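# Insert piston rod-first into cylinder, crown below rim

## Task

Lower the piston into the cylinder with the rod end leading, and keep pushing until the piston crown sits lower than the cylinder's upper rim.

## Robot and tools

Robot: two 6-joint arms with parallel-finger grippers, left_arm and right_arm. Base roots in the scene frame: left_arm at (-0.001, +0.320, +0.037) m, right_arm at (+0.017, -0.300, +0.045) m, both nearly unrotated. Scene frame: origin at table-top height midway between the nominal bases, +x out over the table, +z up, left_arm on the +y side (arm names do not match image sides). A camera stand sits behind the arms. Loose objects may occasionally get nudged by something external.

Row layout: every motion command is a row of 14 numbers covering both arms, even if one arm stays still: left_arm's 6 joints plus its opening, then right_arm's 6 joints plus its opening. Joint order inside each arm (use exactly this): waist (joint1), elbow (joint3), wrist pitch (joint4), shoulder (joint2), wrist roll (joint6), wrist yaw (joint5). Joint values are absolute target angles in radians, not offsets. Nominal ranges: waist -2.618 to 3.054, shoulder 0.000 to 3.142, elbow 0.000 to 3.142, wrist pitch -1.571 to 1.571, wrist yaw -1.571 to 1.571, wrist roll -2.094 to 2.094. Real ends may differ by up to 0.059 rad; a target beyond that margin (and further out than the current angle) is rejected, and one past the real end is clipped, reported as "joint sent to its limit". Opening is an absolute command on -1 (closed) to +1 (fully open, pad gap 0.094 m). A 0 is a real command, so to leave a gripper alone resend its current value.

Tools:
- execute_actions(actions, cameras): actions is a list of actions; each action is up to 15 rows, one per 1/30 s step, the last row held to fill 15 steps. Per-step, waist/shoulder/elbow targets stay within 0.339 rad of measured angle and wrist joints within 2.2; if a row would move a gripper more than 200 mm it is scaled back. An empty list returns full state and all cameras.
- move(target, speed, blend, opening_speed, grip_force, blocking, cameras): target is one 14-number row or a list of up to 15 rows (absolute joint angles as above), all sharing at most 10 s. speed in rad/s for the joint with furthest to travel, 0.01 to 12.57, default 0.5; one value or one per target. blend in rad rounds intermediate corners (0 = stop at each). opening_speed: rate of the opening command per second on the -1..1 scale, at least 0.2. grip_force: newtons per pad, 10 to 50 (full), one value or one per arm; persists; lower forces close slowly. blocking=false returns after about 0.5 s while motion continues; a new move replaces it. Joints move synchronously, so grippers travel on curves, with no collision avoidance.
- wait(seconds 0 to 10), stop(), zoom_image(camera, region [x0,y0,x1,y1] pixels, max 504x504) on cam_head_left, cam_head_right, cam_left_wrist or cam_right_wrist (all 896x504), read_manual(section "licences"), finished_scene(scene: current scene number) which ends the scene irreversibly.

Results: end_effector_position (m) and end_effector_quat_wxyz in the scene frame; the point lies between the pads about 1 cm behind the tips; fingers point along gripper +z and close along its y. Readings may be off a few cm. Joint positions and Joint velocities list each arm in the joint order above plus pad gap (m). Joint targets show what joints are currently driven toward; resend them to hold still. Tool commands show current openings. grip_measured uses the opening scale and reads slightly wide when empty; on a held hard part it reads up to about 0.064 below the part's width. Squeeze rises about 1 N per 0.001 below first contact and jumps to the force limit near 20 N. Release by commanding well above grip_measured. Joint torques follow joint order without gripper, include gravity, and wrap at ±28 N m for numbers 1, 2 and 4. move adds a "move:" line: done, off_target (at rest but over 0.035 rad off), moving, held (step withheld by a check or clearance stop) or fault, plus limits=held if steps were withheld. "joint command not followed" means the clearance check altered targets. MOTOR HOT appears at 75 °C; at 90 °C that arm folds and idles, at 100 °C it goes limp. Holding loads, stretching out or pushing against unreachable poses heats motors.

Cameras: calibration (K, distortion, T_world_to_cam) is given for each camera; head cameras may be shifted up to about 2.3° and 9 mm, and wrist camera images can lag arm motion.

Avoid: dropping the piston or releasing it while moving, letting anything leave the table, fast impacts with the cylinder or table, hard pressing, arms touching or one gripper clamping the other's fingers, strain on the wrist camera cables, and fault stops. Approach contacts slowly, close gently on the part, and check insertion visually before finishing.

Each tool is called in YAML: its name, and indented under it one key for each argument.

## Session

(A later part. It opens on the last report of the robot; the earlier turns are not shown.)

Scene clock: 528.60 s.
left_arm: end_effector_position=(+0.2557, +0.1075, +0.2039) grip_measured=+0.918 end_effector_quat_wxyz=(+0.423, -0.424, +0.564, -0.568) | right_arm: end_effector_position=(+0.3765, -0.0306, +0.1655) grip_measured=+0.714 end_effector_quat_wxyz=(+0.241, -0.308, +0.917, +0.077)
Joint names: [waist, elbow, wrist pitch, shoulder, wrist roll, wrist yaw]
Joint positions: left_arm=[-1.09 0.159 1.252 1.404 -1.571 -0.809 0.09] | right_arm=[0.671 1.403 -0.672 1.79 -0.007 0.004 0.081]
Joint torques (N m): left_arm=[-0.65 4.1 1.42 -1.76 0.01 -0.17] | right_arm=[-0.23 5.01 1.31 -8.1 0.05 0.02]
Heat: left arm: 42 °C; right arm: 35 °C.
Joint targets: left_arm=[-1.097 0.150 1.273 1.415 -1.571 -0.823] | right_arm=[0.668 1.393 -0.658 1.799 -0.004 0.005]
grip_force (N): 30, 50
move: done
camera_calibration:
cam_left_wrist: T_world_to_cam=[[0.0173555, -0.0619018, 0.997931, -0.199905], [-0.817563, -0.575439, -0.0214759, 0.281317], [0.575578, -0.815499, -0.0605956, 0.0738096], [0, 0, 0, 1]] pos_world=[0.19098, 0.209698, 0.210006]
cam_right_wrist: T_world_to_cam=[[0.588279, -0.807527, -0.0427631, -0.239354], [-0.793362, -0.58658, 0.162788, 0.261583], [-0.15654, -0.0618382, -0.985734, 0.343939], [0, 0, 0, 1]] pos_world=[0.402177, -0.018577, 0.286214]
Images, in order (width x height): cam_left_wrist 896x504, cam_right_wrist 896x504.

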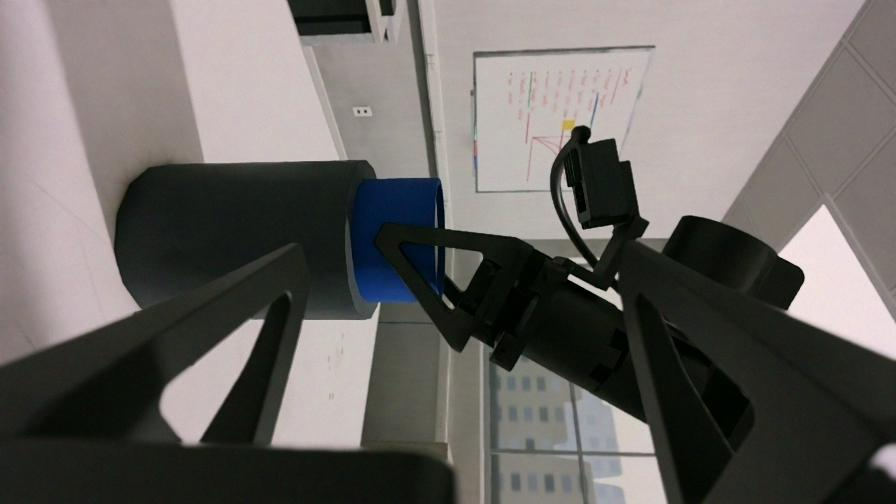

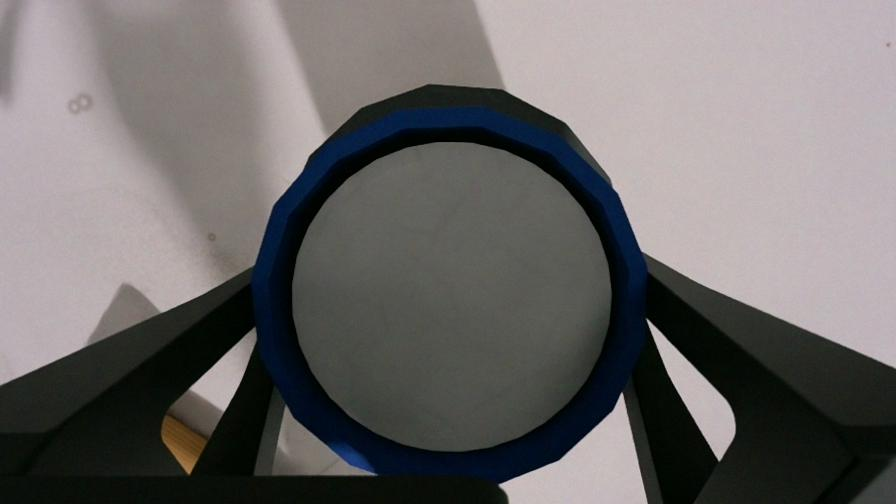

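move:
  target: [-1.097,0.150,1.273,1.415,-1.571,-0.823,0.92,0.672,1.545,-0.718,1.710,-0.004,0.005,0.5]
  speed: 0.12
  cameras: ["cam_left_wrist","cam_right_wrist"]

zoom_image:
  camera: "cam_left_wrist"
  region: [330, 150, 530, 350]

Scene clock: 544.97 s.
left_arm: end_effector_position=(+0.2557, +0.1075, +0.2039) grip_measured=+0.918 end_effector_quat_wxyz=(+0.423, -0.424, +0.564, -0.568) | right_arm: end_effector_position=(+0.3738, -0.0327, +0.1899) grip_measured=+0.714 end_effector_quat_wxyz=(+0.237, -0.309, +0.918, +0.076)
Joint names: [waist, elbow, wrist pitch, shoulder, wrist roll, wrist yaw]
Joint positions: left_arm=[-1.09 0.159 1.252 1.404 -1.571 -0.809 0.09] | right_arm=[0.671 1.484 -0.777 1.774 -0.007 0.004 0.081]
Joint torques (N m): left_arm=[-0.65 4.1 1.43 -1.76 0.01 -0.18] | right_arm=[0.16 10.66 1.82 -14.94 0.04 0.02]
Heat: left arm: 42 °C; right arm: 34 °C.
Joint targets: left_arm=[-1.097 0.150 1.273 1.415 -1.571 -0.823] | right_arm=[0.672 1.545 -0.718 1.710 -0.004 0.005]
grip_force (N): 30, 50
move: off_target (right_arm); right_arm: the shoulder is farthest, 0.064 rad from its target
camera_calibration:
cam_left_wrist: T_world_to_cam=[[0.0173555, -0.0619018, 0.997931, -0.199905], [-0.817563, -0.575439, -0.0214759, 0.281317], [0.575578, -0.815499, -0.0605956, 0.0738096], [0, 0, 0, 1]] pos_world=[0.19098, 0.209698, 0.210006]
cam_right_wrist: T_world_to_cam=[[0.588051, -0.807698, -0.0426621, -0.238298], [-0.792326, -0.585853, 0.170281, 0.252479], [-0.162529, -0.0663316, -0.984472, 0.369299], [0, 0, 0, 1]] pos_world=[0.400199, -0.0200609, 0.310406]
Images, in order (width x height): cam_left_wrist 896x504, cam_right_wrist 896x504.

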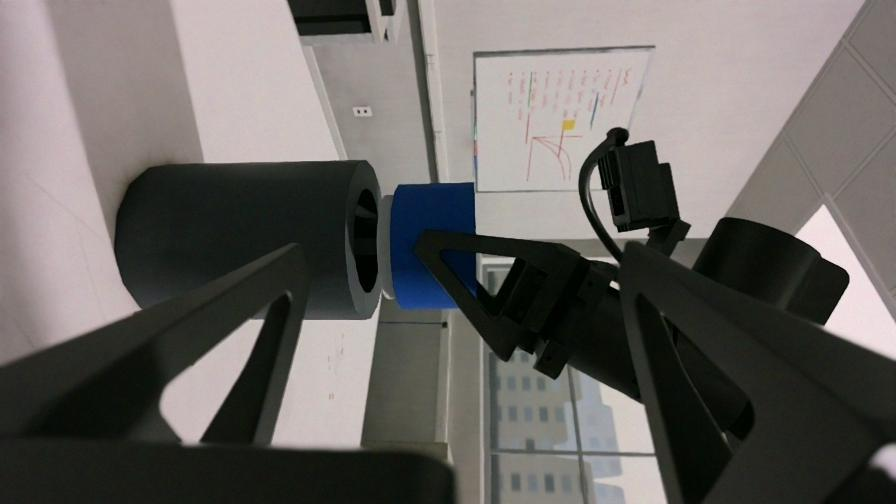

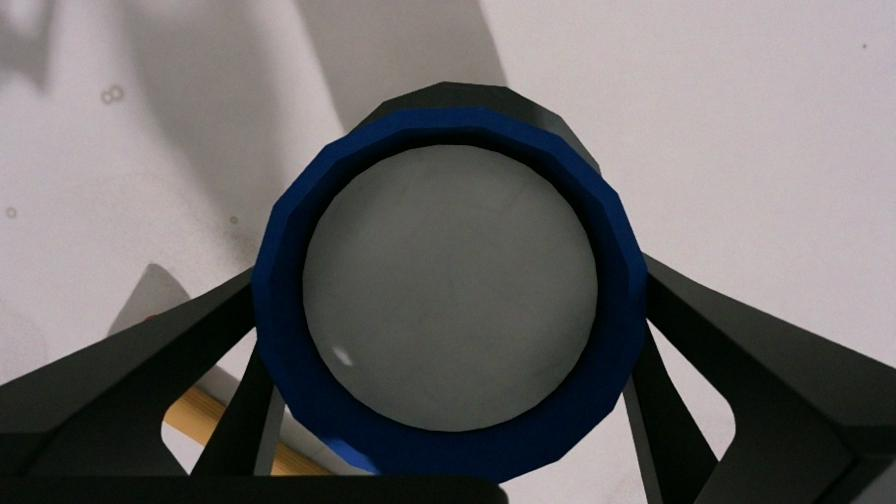

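Scaled by 2.520 from the camera's 896x504 image, which has a finer 1280x720 frame.

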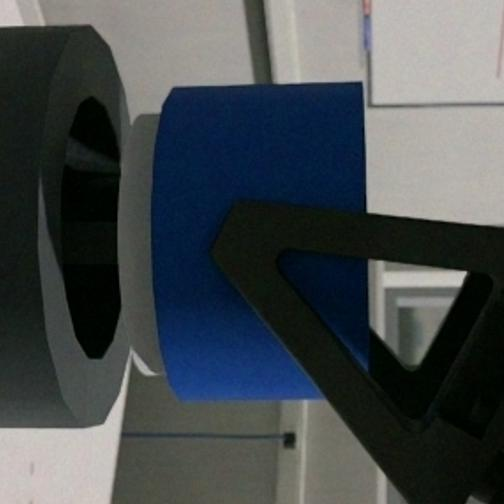

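move:
  target: [-1.097,0.150,1.273,1.415,-1.571,-0.823,0.92,0.672,1.286,-0.4595,1.6126,-0.004,0.005,0.5]
  speed: 0.2
  cameras: ["cam_left_wrist"]

zoom_image:
  camera: "cam_left_wrist"
  region: [330, 150, 530, 350]

Scene clock: 551.40 s.
left_arm: end_effector_position=(+0.2557, +0.1075, +0.2039) grip_measured=+0.918 end_effector_quat_wxyz=(+0.423, -0.424, +0.564, -0.568) | right_arm: end_effector_position=(+0.3712, -0.0346, +0.1808) grip_measured=+0.714 end_effector_quat_wxyz=(+0.289, -0.304, +0.903, +0.093)
Joint names: [waist, elbow, wrist pitch, shoulder, wrist roll, wrist yaw]
Joint positions: left_arm=[-1.09 0.159 1.252 1.404 -1.571 -0.809 0.09] | right_arm=[0.671 1.277 -0.55 1.68 -0.007 0.004 0.081]
Joint torques (N m): left_arm=[-0.64 4.1 1.42 -1.77 0.01 -0.17] | right_arm=[0.17 6.56 2.37 -14.52 0.04 0]
Heat: left arm: 42 °C; right arm: 35 °C.
Joint targets: left_arm=[-1.097 0.150 1.273 1.415 -1.571 -0.823] | right_arm=[0.672 1.286 -0.459 1.613 -0.004 0.005]
grip_force (N): 30, 50
move: off_target (right_arm); right_arm: the wrist pitch is farthest, 0.090 rad from its target
camera_calibration:
cam_left_wrist: T_world_to_cam=[[0.0173555, -0.0619018, 0.997931, -0.199905], [-0.817563, -0.575439, -0.0214759, 0.281317], [0.575578, -0.815499, -0.0605956, 0.0738096], [0, 0, 0, 1]] pos_world=[0.19098, 0.209698, 0.210006]
Images, in order (width x height): cam_left_wrist 896x504.

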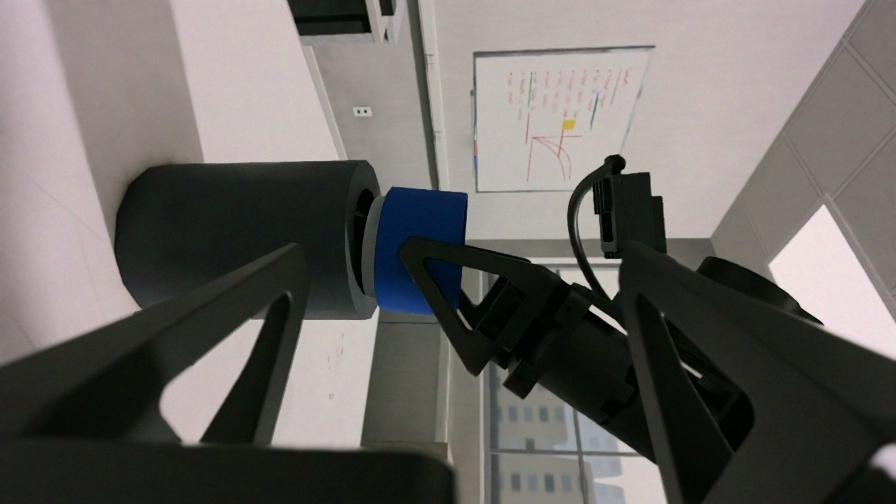

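Scaled by 2.520 from the camera's 896x504 image, which has a finer 1280x720 frame.

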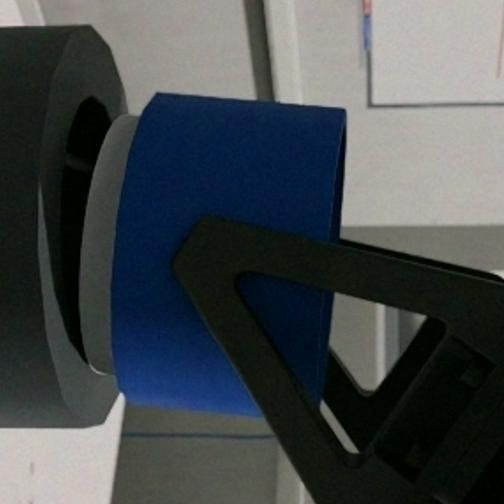

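zoom_image:
  camera: "cam_left_wrist"
  region: [340, 170, 420, 330]

Scaled by 3.150 from the camera's 896x504 image, which has a finer 1280x720 frame.

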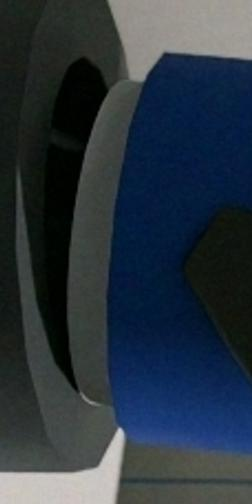

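move:
  target:
    - [-1.097,0.150,1.273,1.415,-1.571,-0.823,0.92,0.672,1.564,-0.716,1.786,-0.004,0.005,0.5]
    - [-1.097,0.150,1.273,1.415,-1.571,-0.823,0.92,0.672,1.340,-0.445,1.630,-0.004,0.005,0.5]
    - [-1.097,0.150,1.273,1.415,-1.571,-0.823,0.92,0.672,1.291,-0.445,1.630,-0.004,0.005,0.5]
  speed: [0.2,0.2,0.08]
  cameras: ["cam_left_wrist"]

zoom_image:
  camera: "cam_left_wrist"
  region: [330, 150, 530, 350]

Scene clock: 564.83 s.
left_arm: end_effector_position=(+0.2557, +0.1075, +0.2039) grip_measured=+0.918 end_effector_quat_wxyz=(+0.423, -0.424, +0.564, -0.568) | right_arm: end_effector_position=(+0.3752, -0.0316, +0.1787) grip_measured=+0.714 end_effector_quat_wxyz=(+0.292, -0.303, +0.902, +0.094)
Joint names: [waist, elbow, wrist pitch, shoulder, wrist roll, wrist yaw]
Joint positions: left_arm=[-1.09 0.159 1.252 1.404 -1.571 -0.809 0.09] | right_arm=[0.671 1.283 -0.534 1.696 -0.007 0.004 0.081]
Joint torques (N m): left_arm=[-0.65 4.08 1.42 -1.76 0.01 -0.17] | right_arm=[0.12 6.39 2.37 -14.48 0.06 -0.01]
Heat: left arm: 43 °C; right arm: 37 °C.
Joint targets: left_arm=[-1.097 0.150 1.273 1.415 -1.571 -0.823] | right_arm=[0.672 1.291 -0.445 1.630 -0.004 0.005]
grip_force (N): 30, 50
move: off_target (right_arm); right_arm: the wrist pitch is farthest, 0.089 rad from its target
camera_calibration:
cam_left_wrist: T_world_to_cam=[[0.0173555, -0.0619018, 0.997931, -0.199905], [-0.817563, -0.575439, -0.0214759, 0.281317], [0.575578, -0.815499, -0.0605956, 0.0738096], [0, 0, 0, 1]] pos_world=[0.19098, 0.209698, 0.210006]
Images, in order (width x height): cam_left_wrist 896x504.

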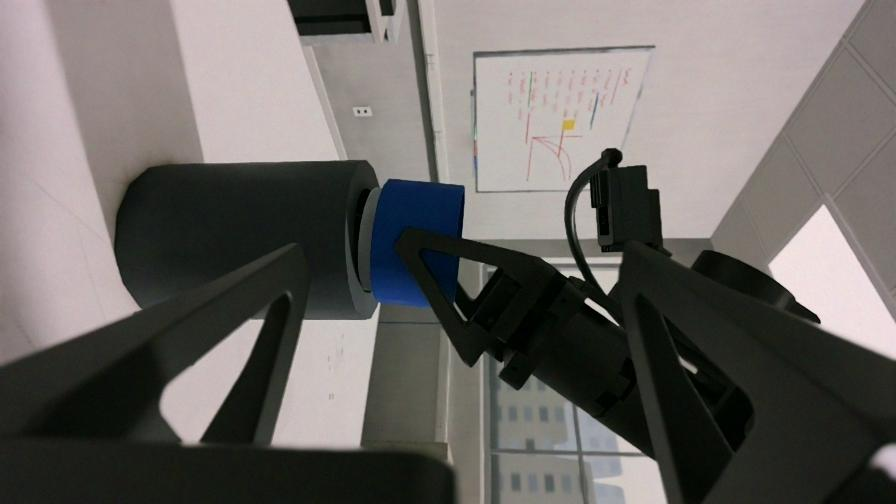

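Scaled by 2.520 from the camera's 896x504 image, which has a finer 1280x720 frame.

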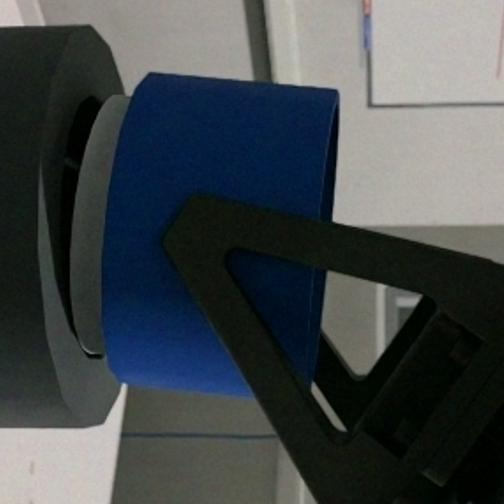

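zoom_image:
  camera: "cam_left_wrist"
  region: [345, 180, 405, 310]

Scaled by 3.877 from the camera's 896x504 image, which has a finer 1280x720 frame.

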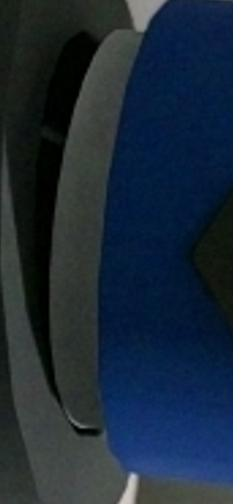

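move:
  target:
    - [-1.097,0.150,1.273,1.415,-1.571,-0.823,0.92,0.672,1.341,-0.479,1.693,-0.004,0.005,0.5]
    - [-1.097,0.150,1.273,1.415,-1.571,-0.823,0.92,0.672,1.367,-0.510,1.711,-0.004,0.005,0.5]
    - [-1.097,0.150,1.273,1.415,-1.571,-0.823,0.92,0.672,1.4196,-0.568,1.7455,-0.004,0.005,0.5]
    - [-1.097,0.150,1.273,1.415,-1.571,-0.823,0.92,0.672,1.461,-0.612,1.773,-0.004,0.005,0.5]
    - [-1.097,0.150,1.273,1.415,-1.571,-0.823,0.92,0.672,1.486,-0.6395,1.791,-0.004,0.005,0.5]
  speed: [0.1,0.06,0.06,0.06,0.06]
  blend: [0.005,0.01,0.01,0.01,0.0]
  cameras: ["cam_left_wrist"]

zoom_image:
  camera: "cam_left_wrist"
  region: [330, 150, 530, 350]

Scene clock: 574.13 s.
left_arm: end_effector_position=(+0.2557, +0.1075, +0.2039) grip_measured=+0.918 end_effector_quat_wxyz=(+0.423, -0.424, +0.564, -0.568) | right_arm: end_effector_position=(+0.3770, -0.0303, +0.1748) grip_measured=+0.714 end_effector_quat_wxyz=(+0.242, -0.308, +0.917, +0.078)
Joint names: [waist, elbow, wrist pitch, shoulder, wrist roll, wrist yaw]
Joint positions: left_arm=[-1.09 0.159 1.252 1.404 -1.571 -0.809 0.09] | right_arm=[0.671 1.433 -0.704 1.786 -0.007 0.004 0.081]
Joint torques (N m): left_arm=[-0.66 4.1 1.42 -1.76 0 -0.17] | right_arm=[0.23 10.03 1.92 -8.43 0.03 0.02]
Heat: left arm: 43 °C; right arm: 37 °C.
Joint targets: left_arm=[-1.097 0.150 1.273 1.415 -1.571 -0.823] | right_arm=[0.672 1.486 -0.640 1.791 -0.004 0.005]
grip_force (N): 30, 50
move: off_target (right_arm); right_arm: the wrist pitch is farthest, 0.064 rad from its target
camera_calibration:
cam_left_wrist: T_world_to_cam=[[0.0173555, -0.0619018, 0.997931, -0.199905], [-0.817563, -0.575439, -0.0214759, 0.281317], [0.575578, -0.815499, -0.0605956, 0.0738096], [0, 0, 0, 1]] pos_world=[0.19098, 0.209698, 0.210006]
Images, in order (width x height): cam_left_wrist 896x504.

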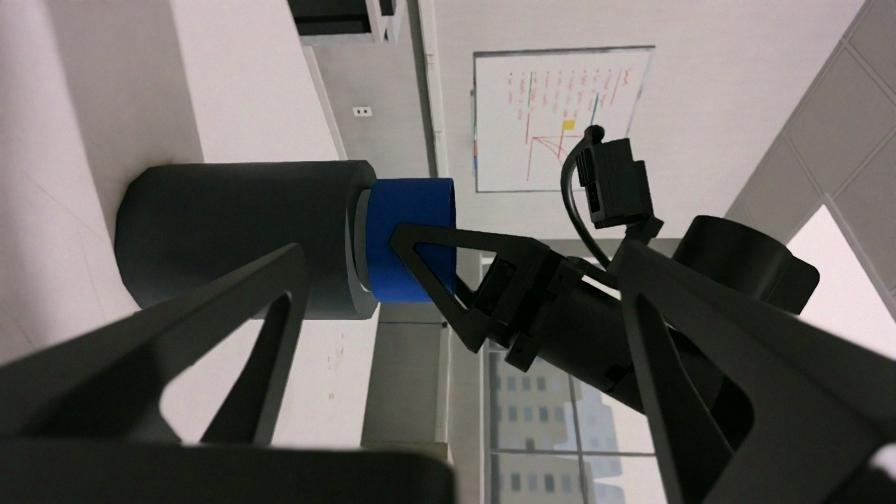

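Scaled by 2.520 from the camera's 896x504 image, which has a finer 1280x720 frame.

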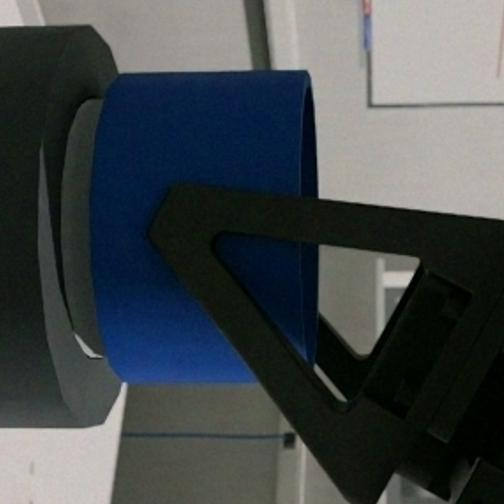

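move:
  target: [-1.097,0.150,1.273,1.415,-1.571,-0.823,0.92,0.672,1.486,-0.6395,1.806,-0.004,0.005,0.5]
  speed: 0.04
  cameras: ["cam_left_wrist","cam_right_wrist"]

zoom_image:
  camera: "cam_left_wrist"
  region: [330, 150, 530, 350]

Scene clock: 577.00 s.
left_arm: end_effector_position=(+0.2557, +0.1075, +0.2039) grip_measured=+0.918 end_effector_quat_wxyz=(+0.423, -0.424, +0.564, -0.568) | right_arm: end_effector_position=(+0.3776, -0.0299, +0.1672) grip_measured=+0.714 end_effector_quat_wxyz=(+0.234, -0.309, +0.919, +0.075)
Joint names: [waist, elbow, wrist pitch, shoulder, wrist roll, wrist yaw]
Joint positions: left_arm=[-1.09 0.159 1.252 1.404 -1.571 -0.809 0.09] | right_arm=[0.671 1.434 -0.703 1.805 -0.007 0.004 0.081]
Joint torques (N m): left_arm=[-0.65 4.1 1.42 -1.77 0.01 -0.17] | right_arm=[0.2 9.94 1.87 -9.01 0.07 -0.01]
Heat: left arm: 43 °C; right arm: 37 °C.
Joint targets: left_arm=[-1.097 0.150 1.273 1.415 -1.571 -0.823] | right_arm=[0.672 1.486 -0.639 1.806 -0.004 0.005]
grip_force (N): 30, 50
move: off_target (right_arm); right_arm: the wrist pitch is farthest, 0.063 rad from its target
camera_calibration:
cam_left_wrist: T_world_to_cam=[[0.0173555, -0.0619018, 0.997931, -0.199905], [-0.817563, -0.575439, -0.0214759, 0.281317], [0.575578, -0.815499, -0.0605956, 0.0738096], [0, 0, 0, 1]] pos_world=[0.19098, 0.209698, 0.210006]
cam_right_wrist: T_world_to_cam=[[0.587714, -0.807964, -0.0422652, -0.239259], [-0.791617, -0.585043, 0.176259, 0.259769], [-0.167138, -0.0701322, -0.983436, 0.349183], [0, 0, 0, 1]] pos_world=[0.404615, -0.0168476, 0.2875]
Images, in order (width x height): cam_left_wrist 896x504, cam_right_wrist 896x504.

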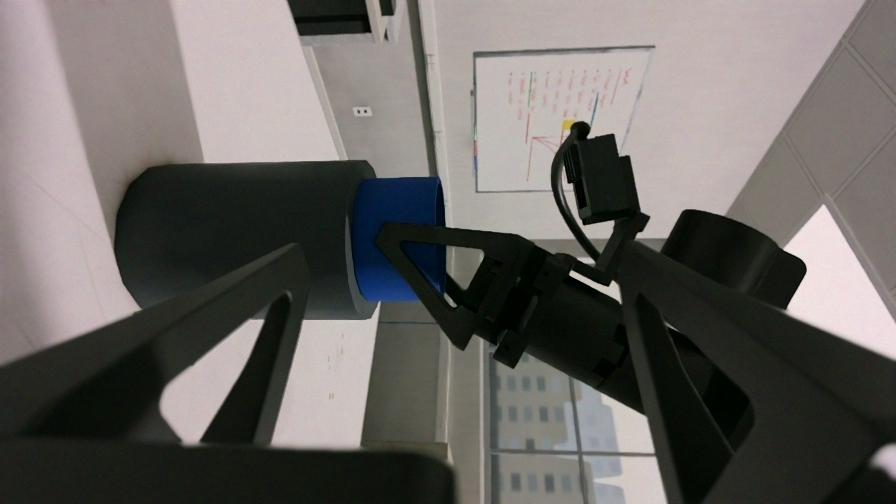

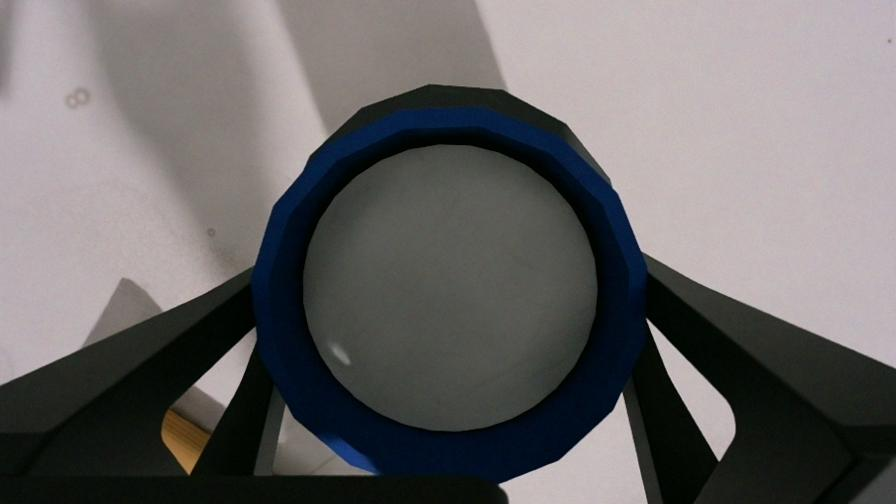

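Scaled by 2.520 from the camera's 896x504 image, which has a finer 1280x720 frame.

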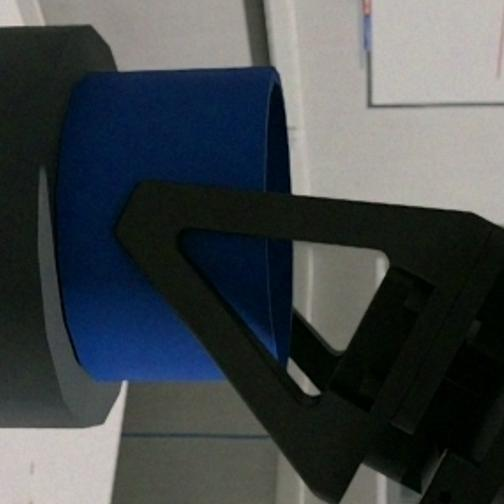

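move:
  target:
    - [-1.097,0.150,1.273,1.415,-1.571,-0.823,0.92,0.672,1.446,-0.696,1.806,-0.004,0.005,0.5]
    - [-1.097,0.150,1.273,1.415,-1.571,-0.823,0.92,0.672,1.446,-0.696,1.806,-0.004,0.005,1.0]
    - [-1.097,0.150,1.273,1.415,-1.571,-0.823,0.92,0.672,1.662,-0.916,1.773,-0.004,0.005,1.0]
  speed: [0.1,0.2,0.2]
  opening_speed: 1.0
  cameras: ["cam_left_wrist","cam_right_wrist"]

zoom_image:
  camera: "cam_left_wrist"
  region: [330, 150, 530, 350]

Scene clock: 589.20 s.
left_arm: end_effector_position=(+0.2557, +0.1075, +0.2039) grip_measured=+0.918 end_effector_quat_wxyz=(+0.423, -0.424, +0.564, -0.568) | right_arm: end_effector_position=(+0.3762, -0.0309, +0.2144) grip_measured=+0.998 end_effector_quat_wxyz=(+0.227, -0.310, +0.921, +0.073)
Joint names: [waist, elbow, wrist pitch, shoulder, wrist roll, wrist yaw]
Joint positions: left_arm=[-1.09 0.159 1.252 1.404 -1.571 -0.809 0.09] | right_arm=[0.671 1.63 -0.914 1.806 -0.007 0.004 0.094]
Joint torques (N m): left_arm=[-0.65 4.08 1.42 -1.74 0.01 -0.18] | right_arm=[0.21 8.23 1.1 -12.16 0.02 0.03]
Heat: left arm: 43 °C; right arm: 37 °C.
Joint targets: left_arm=[-1.097 0.150 1.273 1.415 -1.571 -0.823] | right_arm=[0.672 1.662 -0.916 1.773 -0.004 0.005]
grip_force (N): 30, 50
move: done
camera_calibration:
cam_left_wrist: T_world_to_cam=[[0.0173555, -0.0619018, 0.997931, -0.199905], [-0.817563, -0.575439, -0.0214759, 0.281317], [0.575578, -0.815499, -0.0605956, 0.0738096], [0, 0, 0, 1]] pos_world=[0.19098, 0.209698, 0.210006]
cam_right_wrist: T_world_to_cam=[[0.587132, -0.808403, -0.0419724, -0.237132], [-0.789291, -0.583221, 0.192024, 0.245554], [-0.179712, -0.0796151, -0.980492, 0.399073], [0, 0, 0, 1]] pos_world=[0.40476, -0.016714, 0.334182]
Images, in order (width x height): cam_left_wrist 896x504, cam_right_wrist 896x504.

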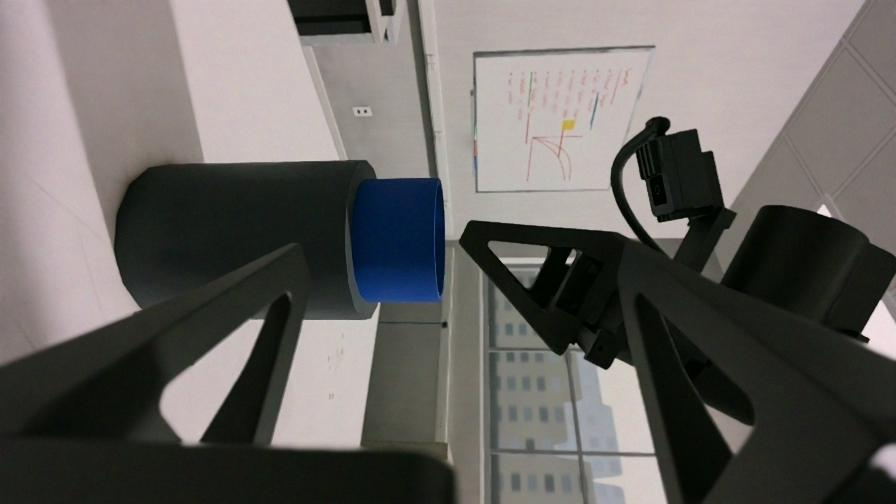

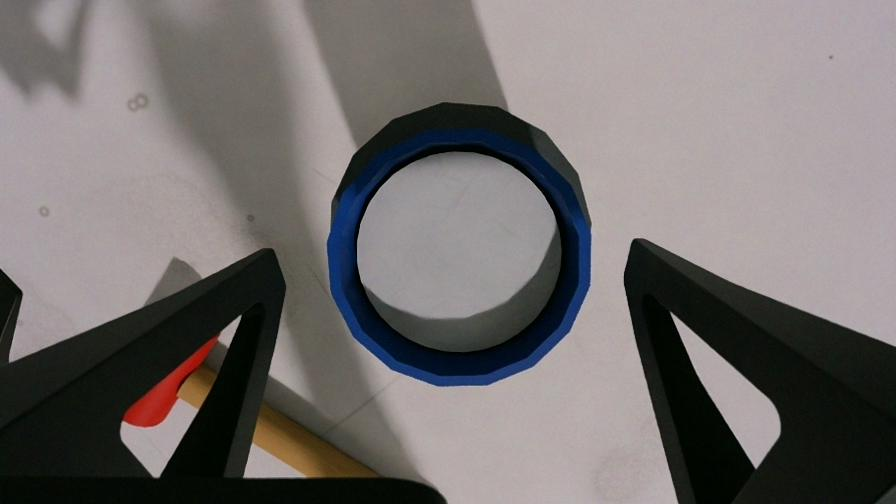

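Scaled by 2.520 from the camera's 896x504 image, which has a finer 1280x720 frame.

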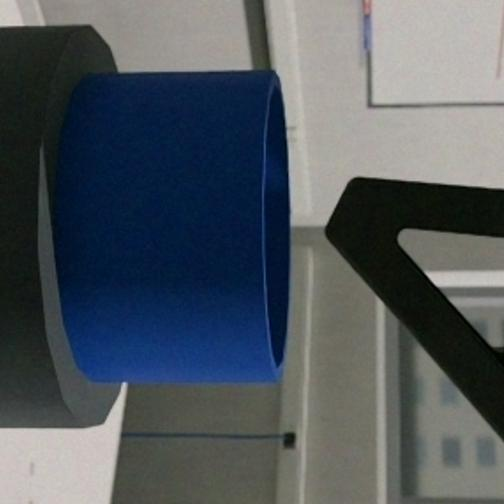

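move:
  target: [-1.097,0.150,1.273,1.415,-1.571,-0.823,0.92,0.672,2.303,-1.497,2.212,-0.004,0.005,-0.95]
  speed: 0.5
  cameras: ["cam_left_wrist","cam_right_wrist","cam_head_left"]

Scene clock: 592.20 s.
left_arm: end_effector_position=(+0.2557, +0.1075, +0.2039) grip_measured=+0.918 end_effector_quat_wxyz=(+0.423, -0.424, +0.564, -0.568) | right_arm: end_effector_position=(+0.3790, -0.0288, +0.2073) grip_measured=-0.948 end_effector_quat_wxyz=(+0.073, -0.318, +0.945, +0.022)
Joint names: [waist, elbow, wrist pitch, shoulder, wrist roll, wrist yaw]
Joint positions: left_arm=[-1.09 0.159 1.252 1.404 -1.571 -0.809 0.09] | right_arm=[0.671 2.272 -1.493 2.198 -0.007 0.004 0.002]
Joint torques (N m): left_arm=[-0.65 4.11 1.42 -1.77 0.01 -0.17] | right_arm=[0.13 7.5 0.44 -10.32 0.02 0.01]
Heat: left arm: 43 °C; right arm: 36 °C.
Joint targets: left_arm=[-1.097 0.150 1.273 1.415 -1.571 -0.823] | right_arm=[0.672 2.303 -1.497 2.212 -0.004 0.005]
grip_force (N): 30, 50
move: done
camera_calibration:
cam_left_wrist: T_world_to_cam=[[0.0173555, -0.0619018, 0.997931, -0.199905], [-0.817563, -0.575439, -0.0214759, 0.281317], [0.575578, -0.815499, -0.0605956, 0.0738096], [0, 0, 0, 1]] pos_world=[0.19098, 0.209698, 0.210006]
cam_right_wrist: T_world_to_cam=[[0.576844, -0.816101, -0.0350673, -0.23515], [-0.697245, -0.51429, 0.499354, 0.153773], [-0.425558, -0.263599, -0.865688, 0.45693], [0, 0, 0, 1]] pos_world=[0.437313, 0.00762458, 0.310526]
Images, in order (width x height): cam_head_left 896x504, cam_left_wrist 896x504, cam_right_wrist 896x504.

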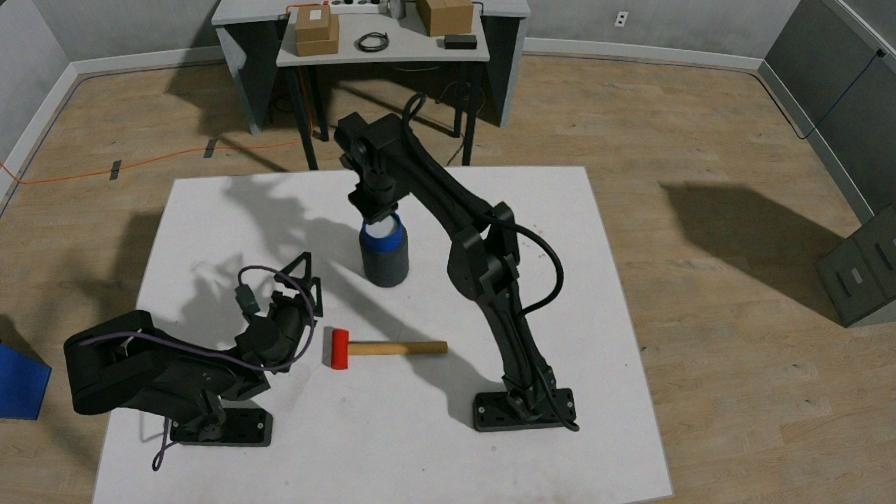

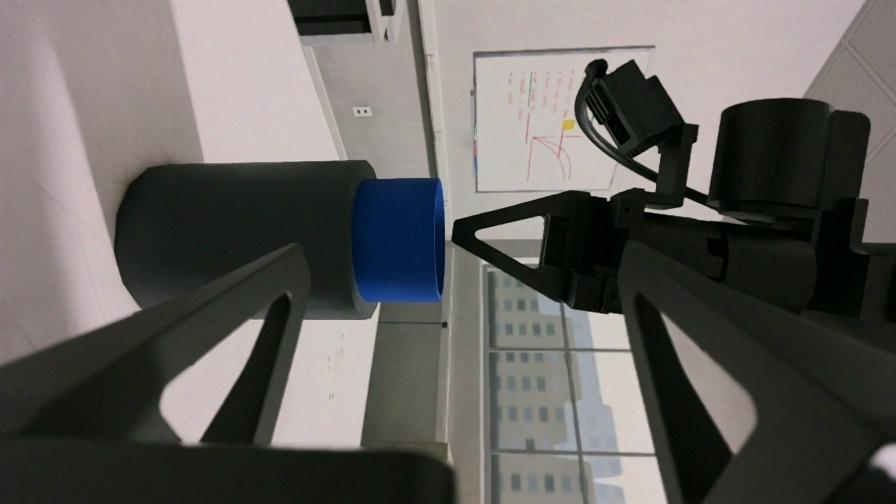

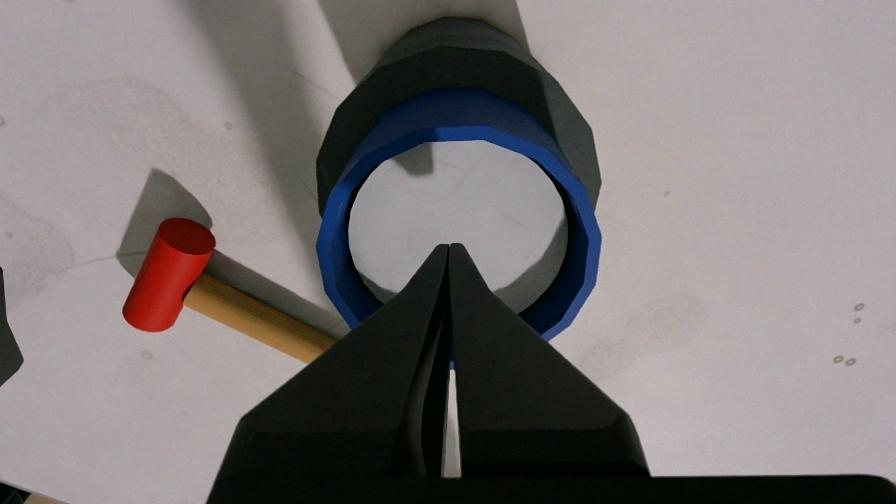

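zoom_image:
  camera: "cam_left_wrist"
  region: [370, 160, 530, 320]

zoom_image:
  camera: "cam_right_wrist"
  region: [300, 80, 620, 400]

Scaled by 3.150 from the camera's 896x504 image, which has a finer 1280x720 frame.

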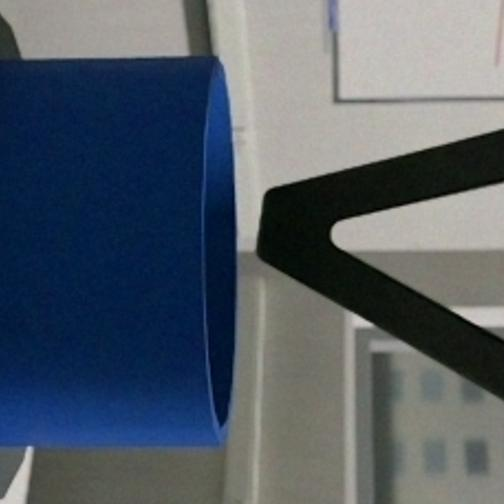

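Scaled by 1.575 from the camera's 896x504 image, which has a finer 1280x720 frame.

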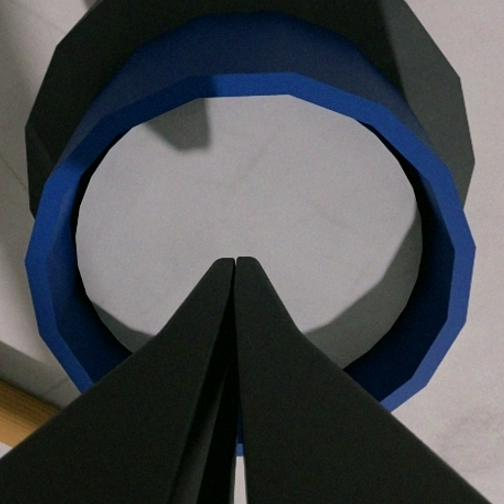

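move:
  target: [-1.097,0.150,1.273,1.415,-1.571,-0.823,0.92,0.661,2.185,-1.433,2.2075,-0.004,0.005,-0.95]
  speed: 0.1
  cameras: ["cam_left_wrist","cam_right_wrist"]

zoom_image:
  camera: "cam_right_wrist"
  region: [300, 80, 620, 400]

Scene clock: 599.33 s.
left_arm: end_effector_position=(+0.2557, +0.1075, +0.2039) grip_measured=+0.918 end_effector_quat_wxyz=(+0.423, -0.424, +0.564, -0.568) | right_arm: end_effector_position=(+0.3778, -0.0306, +0.1880) grip_measured=-0.948 end_effector_quat_wxyz=(+0.059, -0.318, +0.946, +0.017)
Joint names: [waist, elbow, wrist pitch, shoulder, wrist roll, wrist yaw]
Joint positions: left_arm=[-1.09 0.159 1.252 1.404 -1.571 -0.809 0.09] | right_arm=[0.669 2.196 -1.446 2.198 -0.007 0.004 0.002]
Joint torques (N m): left_arm=[-0.65 4.08 1.42 -1.76 0.01 -0.17] | right_arm=[-0.66 4.4 0.59 -10.96 0.04 0.02]
Heat: left arm: 43 °C; right arm: 35 °C.
Joint targets: left_arm=[-1.097 0.150 1.273 1.415 -1.571 -0.823] | right_arm=[0.661 2.185 -1.433 2.208 -0.004 0.005]
grip_force (N): 30, 50
move: done
camera_calibration:
cam_left_wrist: T_world_to_cam=[[0.0173555, -0.0619018, 0.997931, -0.199905], [-0.817563, -0.575439, -0.0214759, 0.281317], [0.575578, -0.815499, -0.0605956, 0.0738096], [0, 0, 0, 1]] pos_world=[0.19098, 0.209698, 0.210006]
cam_right_wrist: T_world_to_cam=[[0.574778, -0.817593, -0.034234, -0.235994], [-0.686156, -0.504327, 0.524255, 0.153106], [-0.445893, -0.27784, -0.850873, 0.443787], [0, 0, 0, 1]] pos_world=[0.43858, 0.00757045, 0.28926]
Images, in order (width x height): cam_left_wrist 896x504, cam_right_wrist 896x504.

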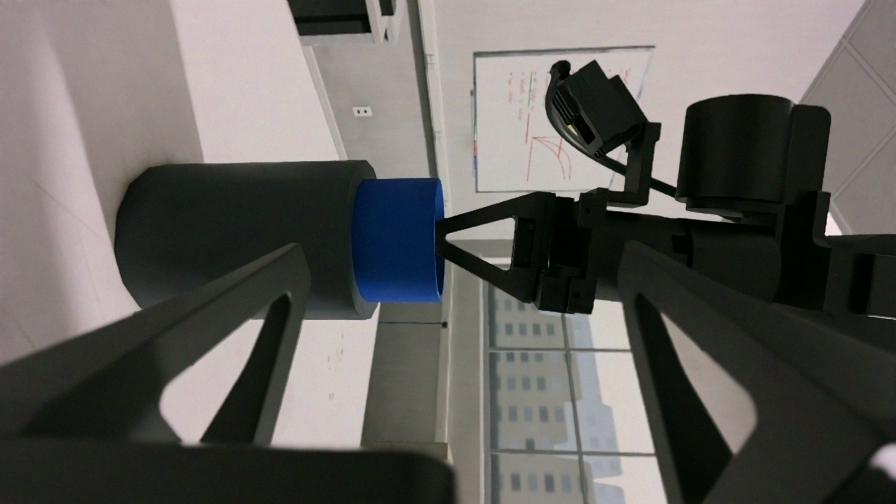

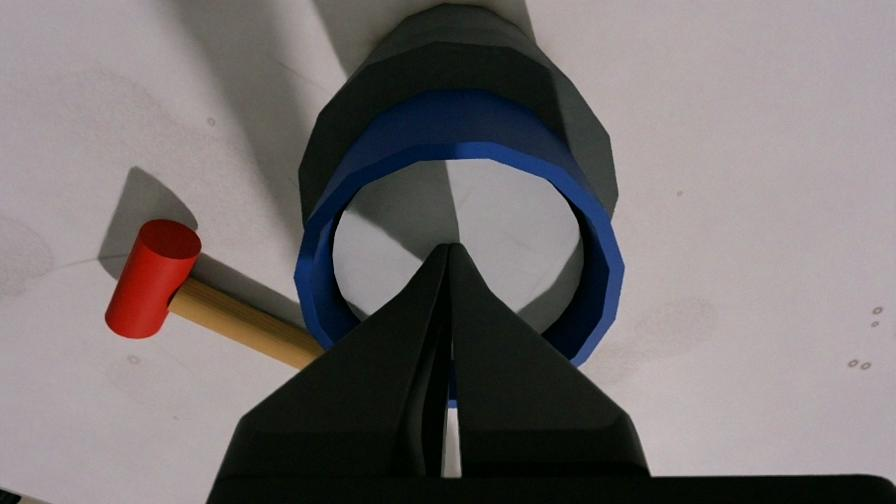

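Scaled by 1.575 from the camera's 896x504 image, which has a finer 1280x720 frame.

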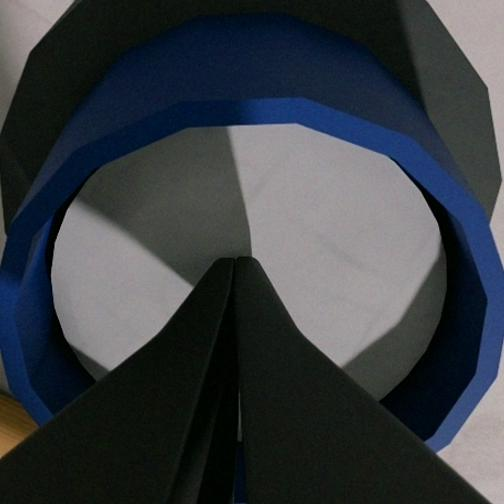

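move:
  target: [-1.097,0.150,1.273,1.415,-1.571,-0.823,0.92,0.665,2.131,-1.449,2.2935,-0.004,0.005,-0.95]
  speed: 0.08
  cameras: ["cam_left_wrist"]

Scene clock: 601.70 s.
left_arm: end_effector_position=(+0.2557, +0.1075, +0.2039) grip_measured=+0.918 end_effector_quat_wxyz=(+0.423, -0.424, +0.564, -0.568) | right_arm: end_effector_position=(+0.3770, -0.0312, +0.1795) grip_measured=-0.948 end_effector_quat_wxyz=(+0.049, -0.318, +0.947, +0.014)
Joint names: [waist, elbow, wrist pitch, shoulder, wrist roll, wrist yaw]
Joint positions: left_arm=[-1.09 0.159 1.252 1.404 -1.571 -0.809 0.09] | right_arm=[0.669 2.183 -1.441 2.21 -0.007 0.004 0.002]
Joint torques (N m): left_arm=[-0.65 4.1 1.42 -1.77 0.01 -0.17] | right_arm=[-0.38 1.26 0.3 -4.51 0.06 0.01]
Heat: left arm: 43 °C; right arm: 35 °C.
Joint targets: left_arm=[-1.097 0.150 1.273 1.415 -1.571 -0.823] | right_arm=[0.665 2.131 -1.449 2.294 -0.004 0.005]
grip_force (N): 30, 50
move: off_target (right_arm); right_arm: the shoulder is farthest, 0.083 rad from its target
camera_calibration:
cam_left_wrist: T_world_to_cam=[[0.0173555, -0.0619018, 0.997931, -0.199905], [-0.817563, -0.575439, -0.0214759, 0.281317], [0.575578, -0.815499, -0.0605956, 0.0738096], [0, 0, 0, 1]] pos_world=[0.19098, 0.209698, 0.210006]
Images, in order (width x height): cam_left_wrist 896x504.

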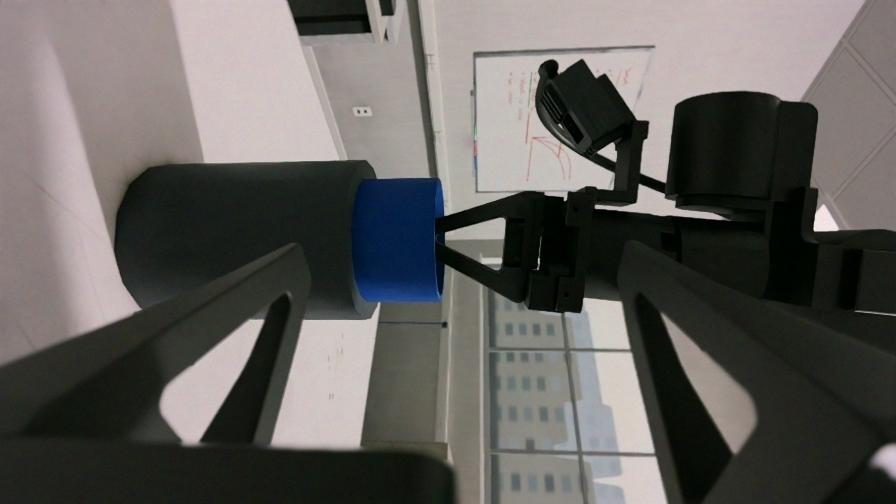

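move:
  target: [-1.097,0.150,1.273,1.415,-1.571,-0.823,0.92,0.665,2.077,-1.465,2.3795,-0.004,0.005,-0.95]
  speed: 0.08

Scene clock: 603.37 s.
left_arm: end_effector_position=(+0.2557, +0.1075, +0.2039) grip_measured=+0.918 end_effector_quat_wxyz=(+0.423, -0.424, +0.564, -0.568) | right_arm: end_effector_position=(+0.3761, -0.0319, +0.1650) grip_measured=-0.948 end_effector_quat_wxyz=(+0.033, -0.318, +0.947, +0.009)
Joint names: [waist, elbow, wrist pitch, shoulder, wrist roll, wrist yaw]
Joint positions: left_arm=[-1.09 0.159 1.252 1.404 -1.571 -0.809 0.09] | right_arm=[0.669 2.172 -1.438 2.237 -0.007 0.004 0.002]
Joint torques (N m): left_arm=[-0.66 4.1 1.42 -1.76 0.01 -0.17] | right_arm=[-0.34 -1.88 0.06 0.64 0.04 0.03]
Heat: left arm: 43 °C; right arm: 35 °C.
Joint targets: left_arm=[-1.097 0.150 1.273 1.415 -1.571 -0.823] | right_arm=[0.665 2.077 -1.465 2.380 -0.004 0.005]
grip_force (N): 30, 50
move: off_target (right_arm); right_arm: the shoulder is farthest, 0.142 rad from its target

move:
  target: [-1.097,0.150,1.273,1.415,-1.571,-0.823,0.92,0.665,2.040,-1.460,2.430,-0.004,0.005,-0.95]
  speed: 0.06
  cameras: ["cam_left_wrist"]

Scene clock: 605.17 s.
left_arm: end_effector_position=(+0.2557, +0.1075, +0.2039) grip_measured=+0.918 end_effector_quat_wxyz=(+0.423, -0.424, +0.564, -0.568) | right_arm: end_effector_position=(+0.3757, -0.0322, +0.1319) grip_measured=-0.951 end_effector_quat_wxyz=(+0.005, -0.318, +0.948, +0.000)
Joint names: [waist, elbow, wrist pitch, shoulder, wrist roll, wrist yaw]
Joint positions: left_arm=[-1.09 0.159 1.252 1.404 -1.571 -0.809 0.09] | right_arm=[0.669 2.135 -1.404 2.292 -0.007 0.004 0.002]
Joint torques (N m): left_arm=[-0.65 4.1 1.42 -1.76 0.01 -0.18] | right_arm=[-0.38 -1.85 -0.42 -0.21 0.06 0]
Heat: left arm: 43 °C; right arm: 35 °C.
Joint targets: left_arm=[-1.097 0.150 1.273 1.415 -1.571 -0.823] | right_arm=[0.665 2.040 -1.460 2.430 -0.004 0.005]
grip_force (N): 30, 50
move: off_target (right_arm); right_arm: the shoulder is farthest, 0.138 rad from its target
camera_calibration:
cam_left_wrist: T_world_to_cam=[[0.0173555, -0.0619018, 0.997931, -0.199905], [-0.817563, -0.575439, -0.0214759, 0.281317], [0.575578, -0.815499, -0.0605956, 0.0738096], [0, 0, 0, 1]] pos_world=[0.19098, 0.209698, 0.210006]
Images, in order (width x height): cam_left_wrist 896x504.

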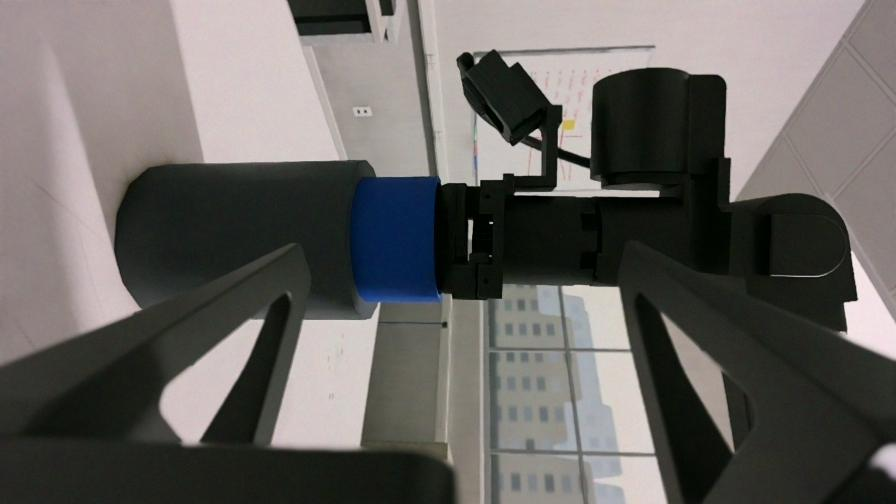

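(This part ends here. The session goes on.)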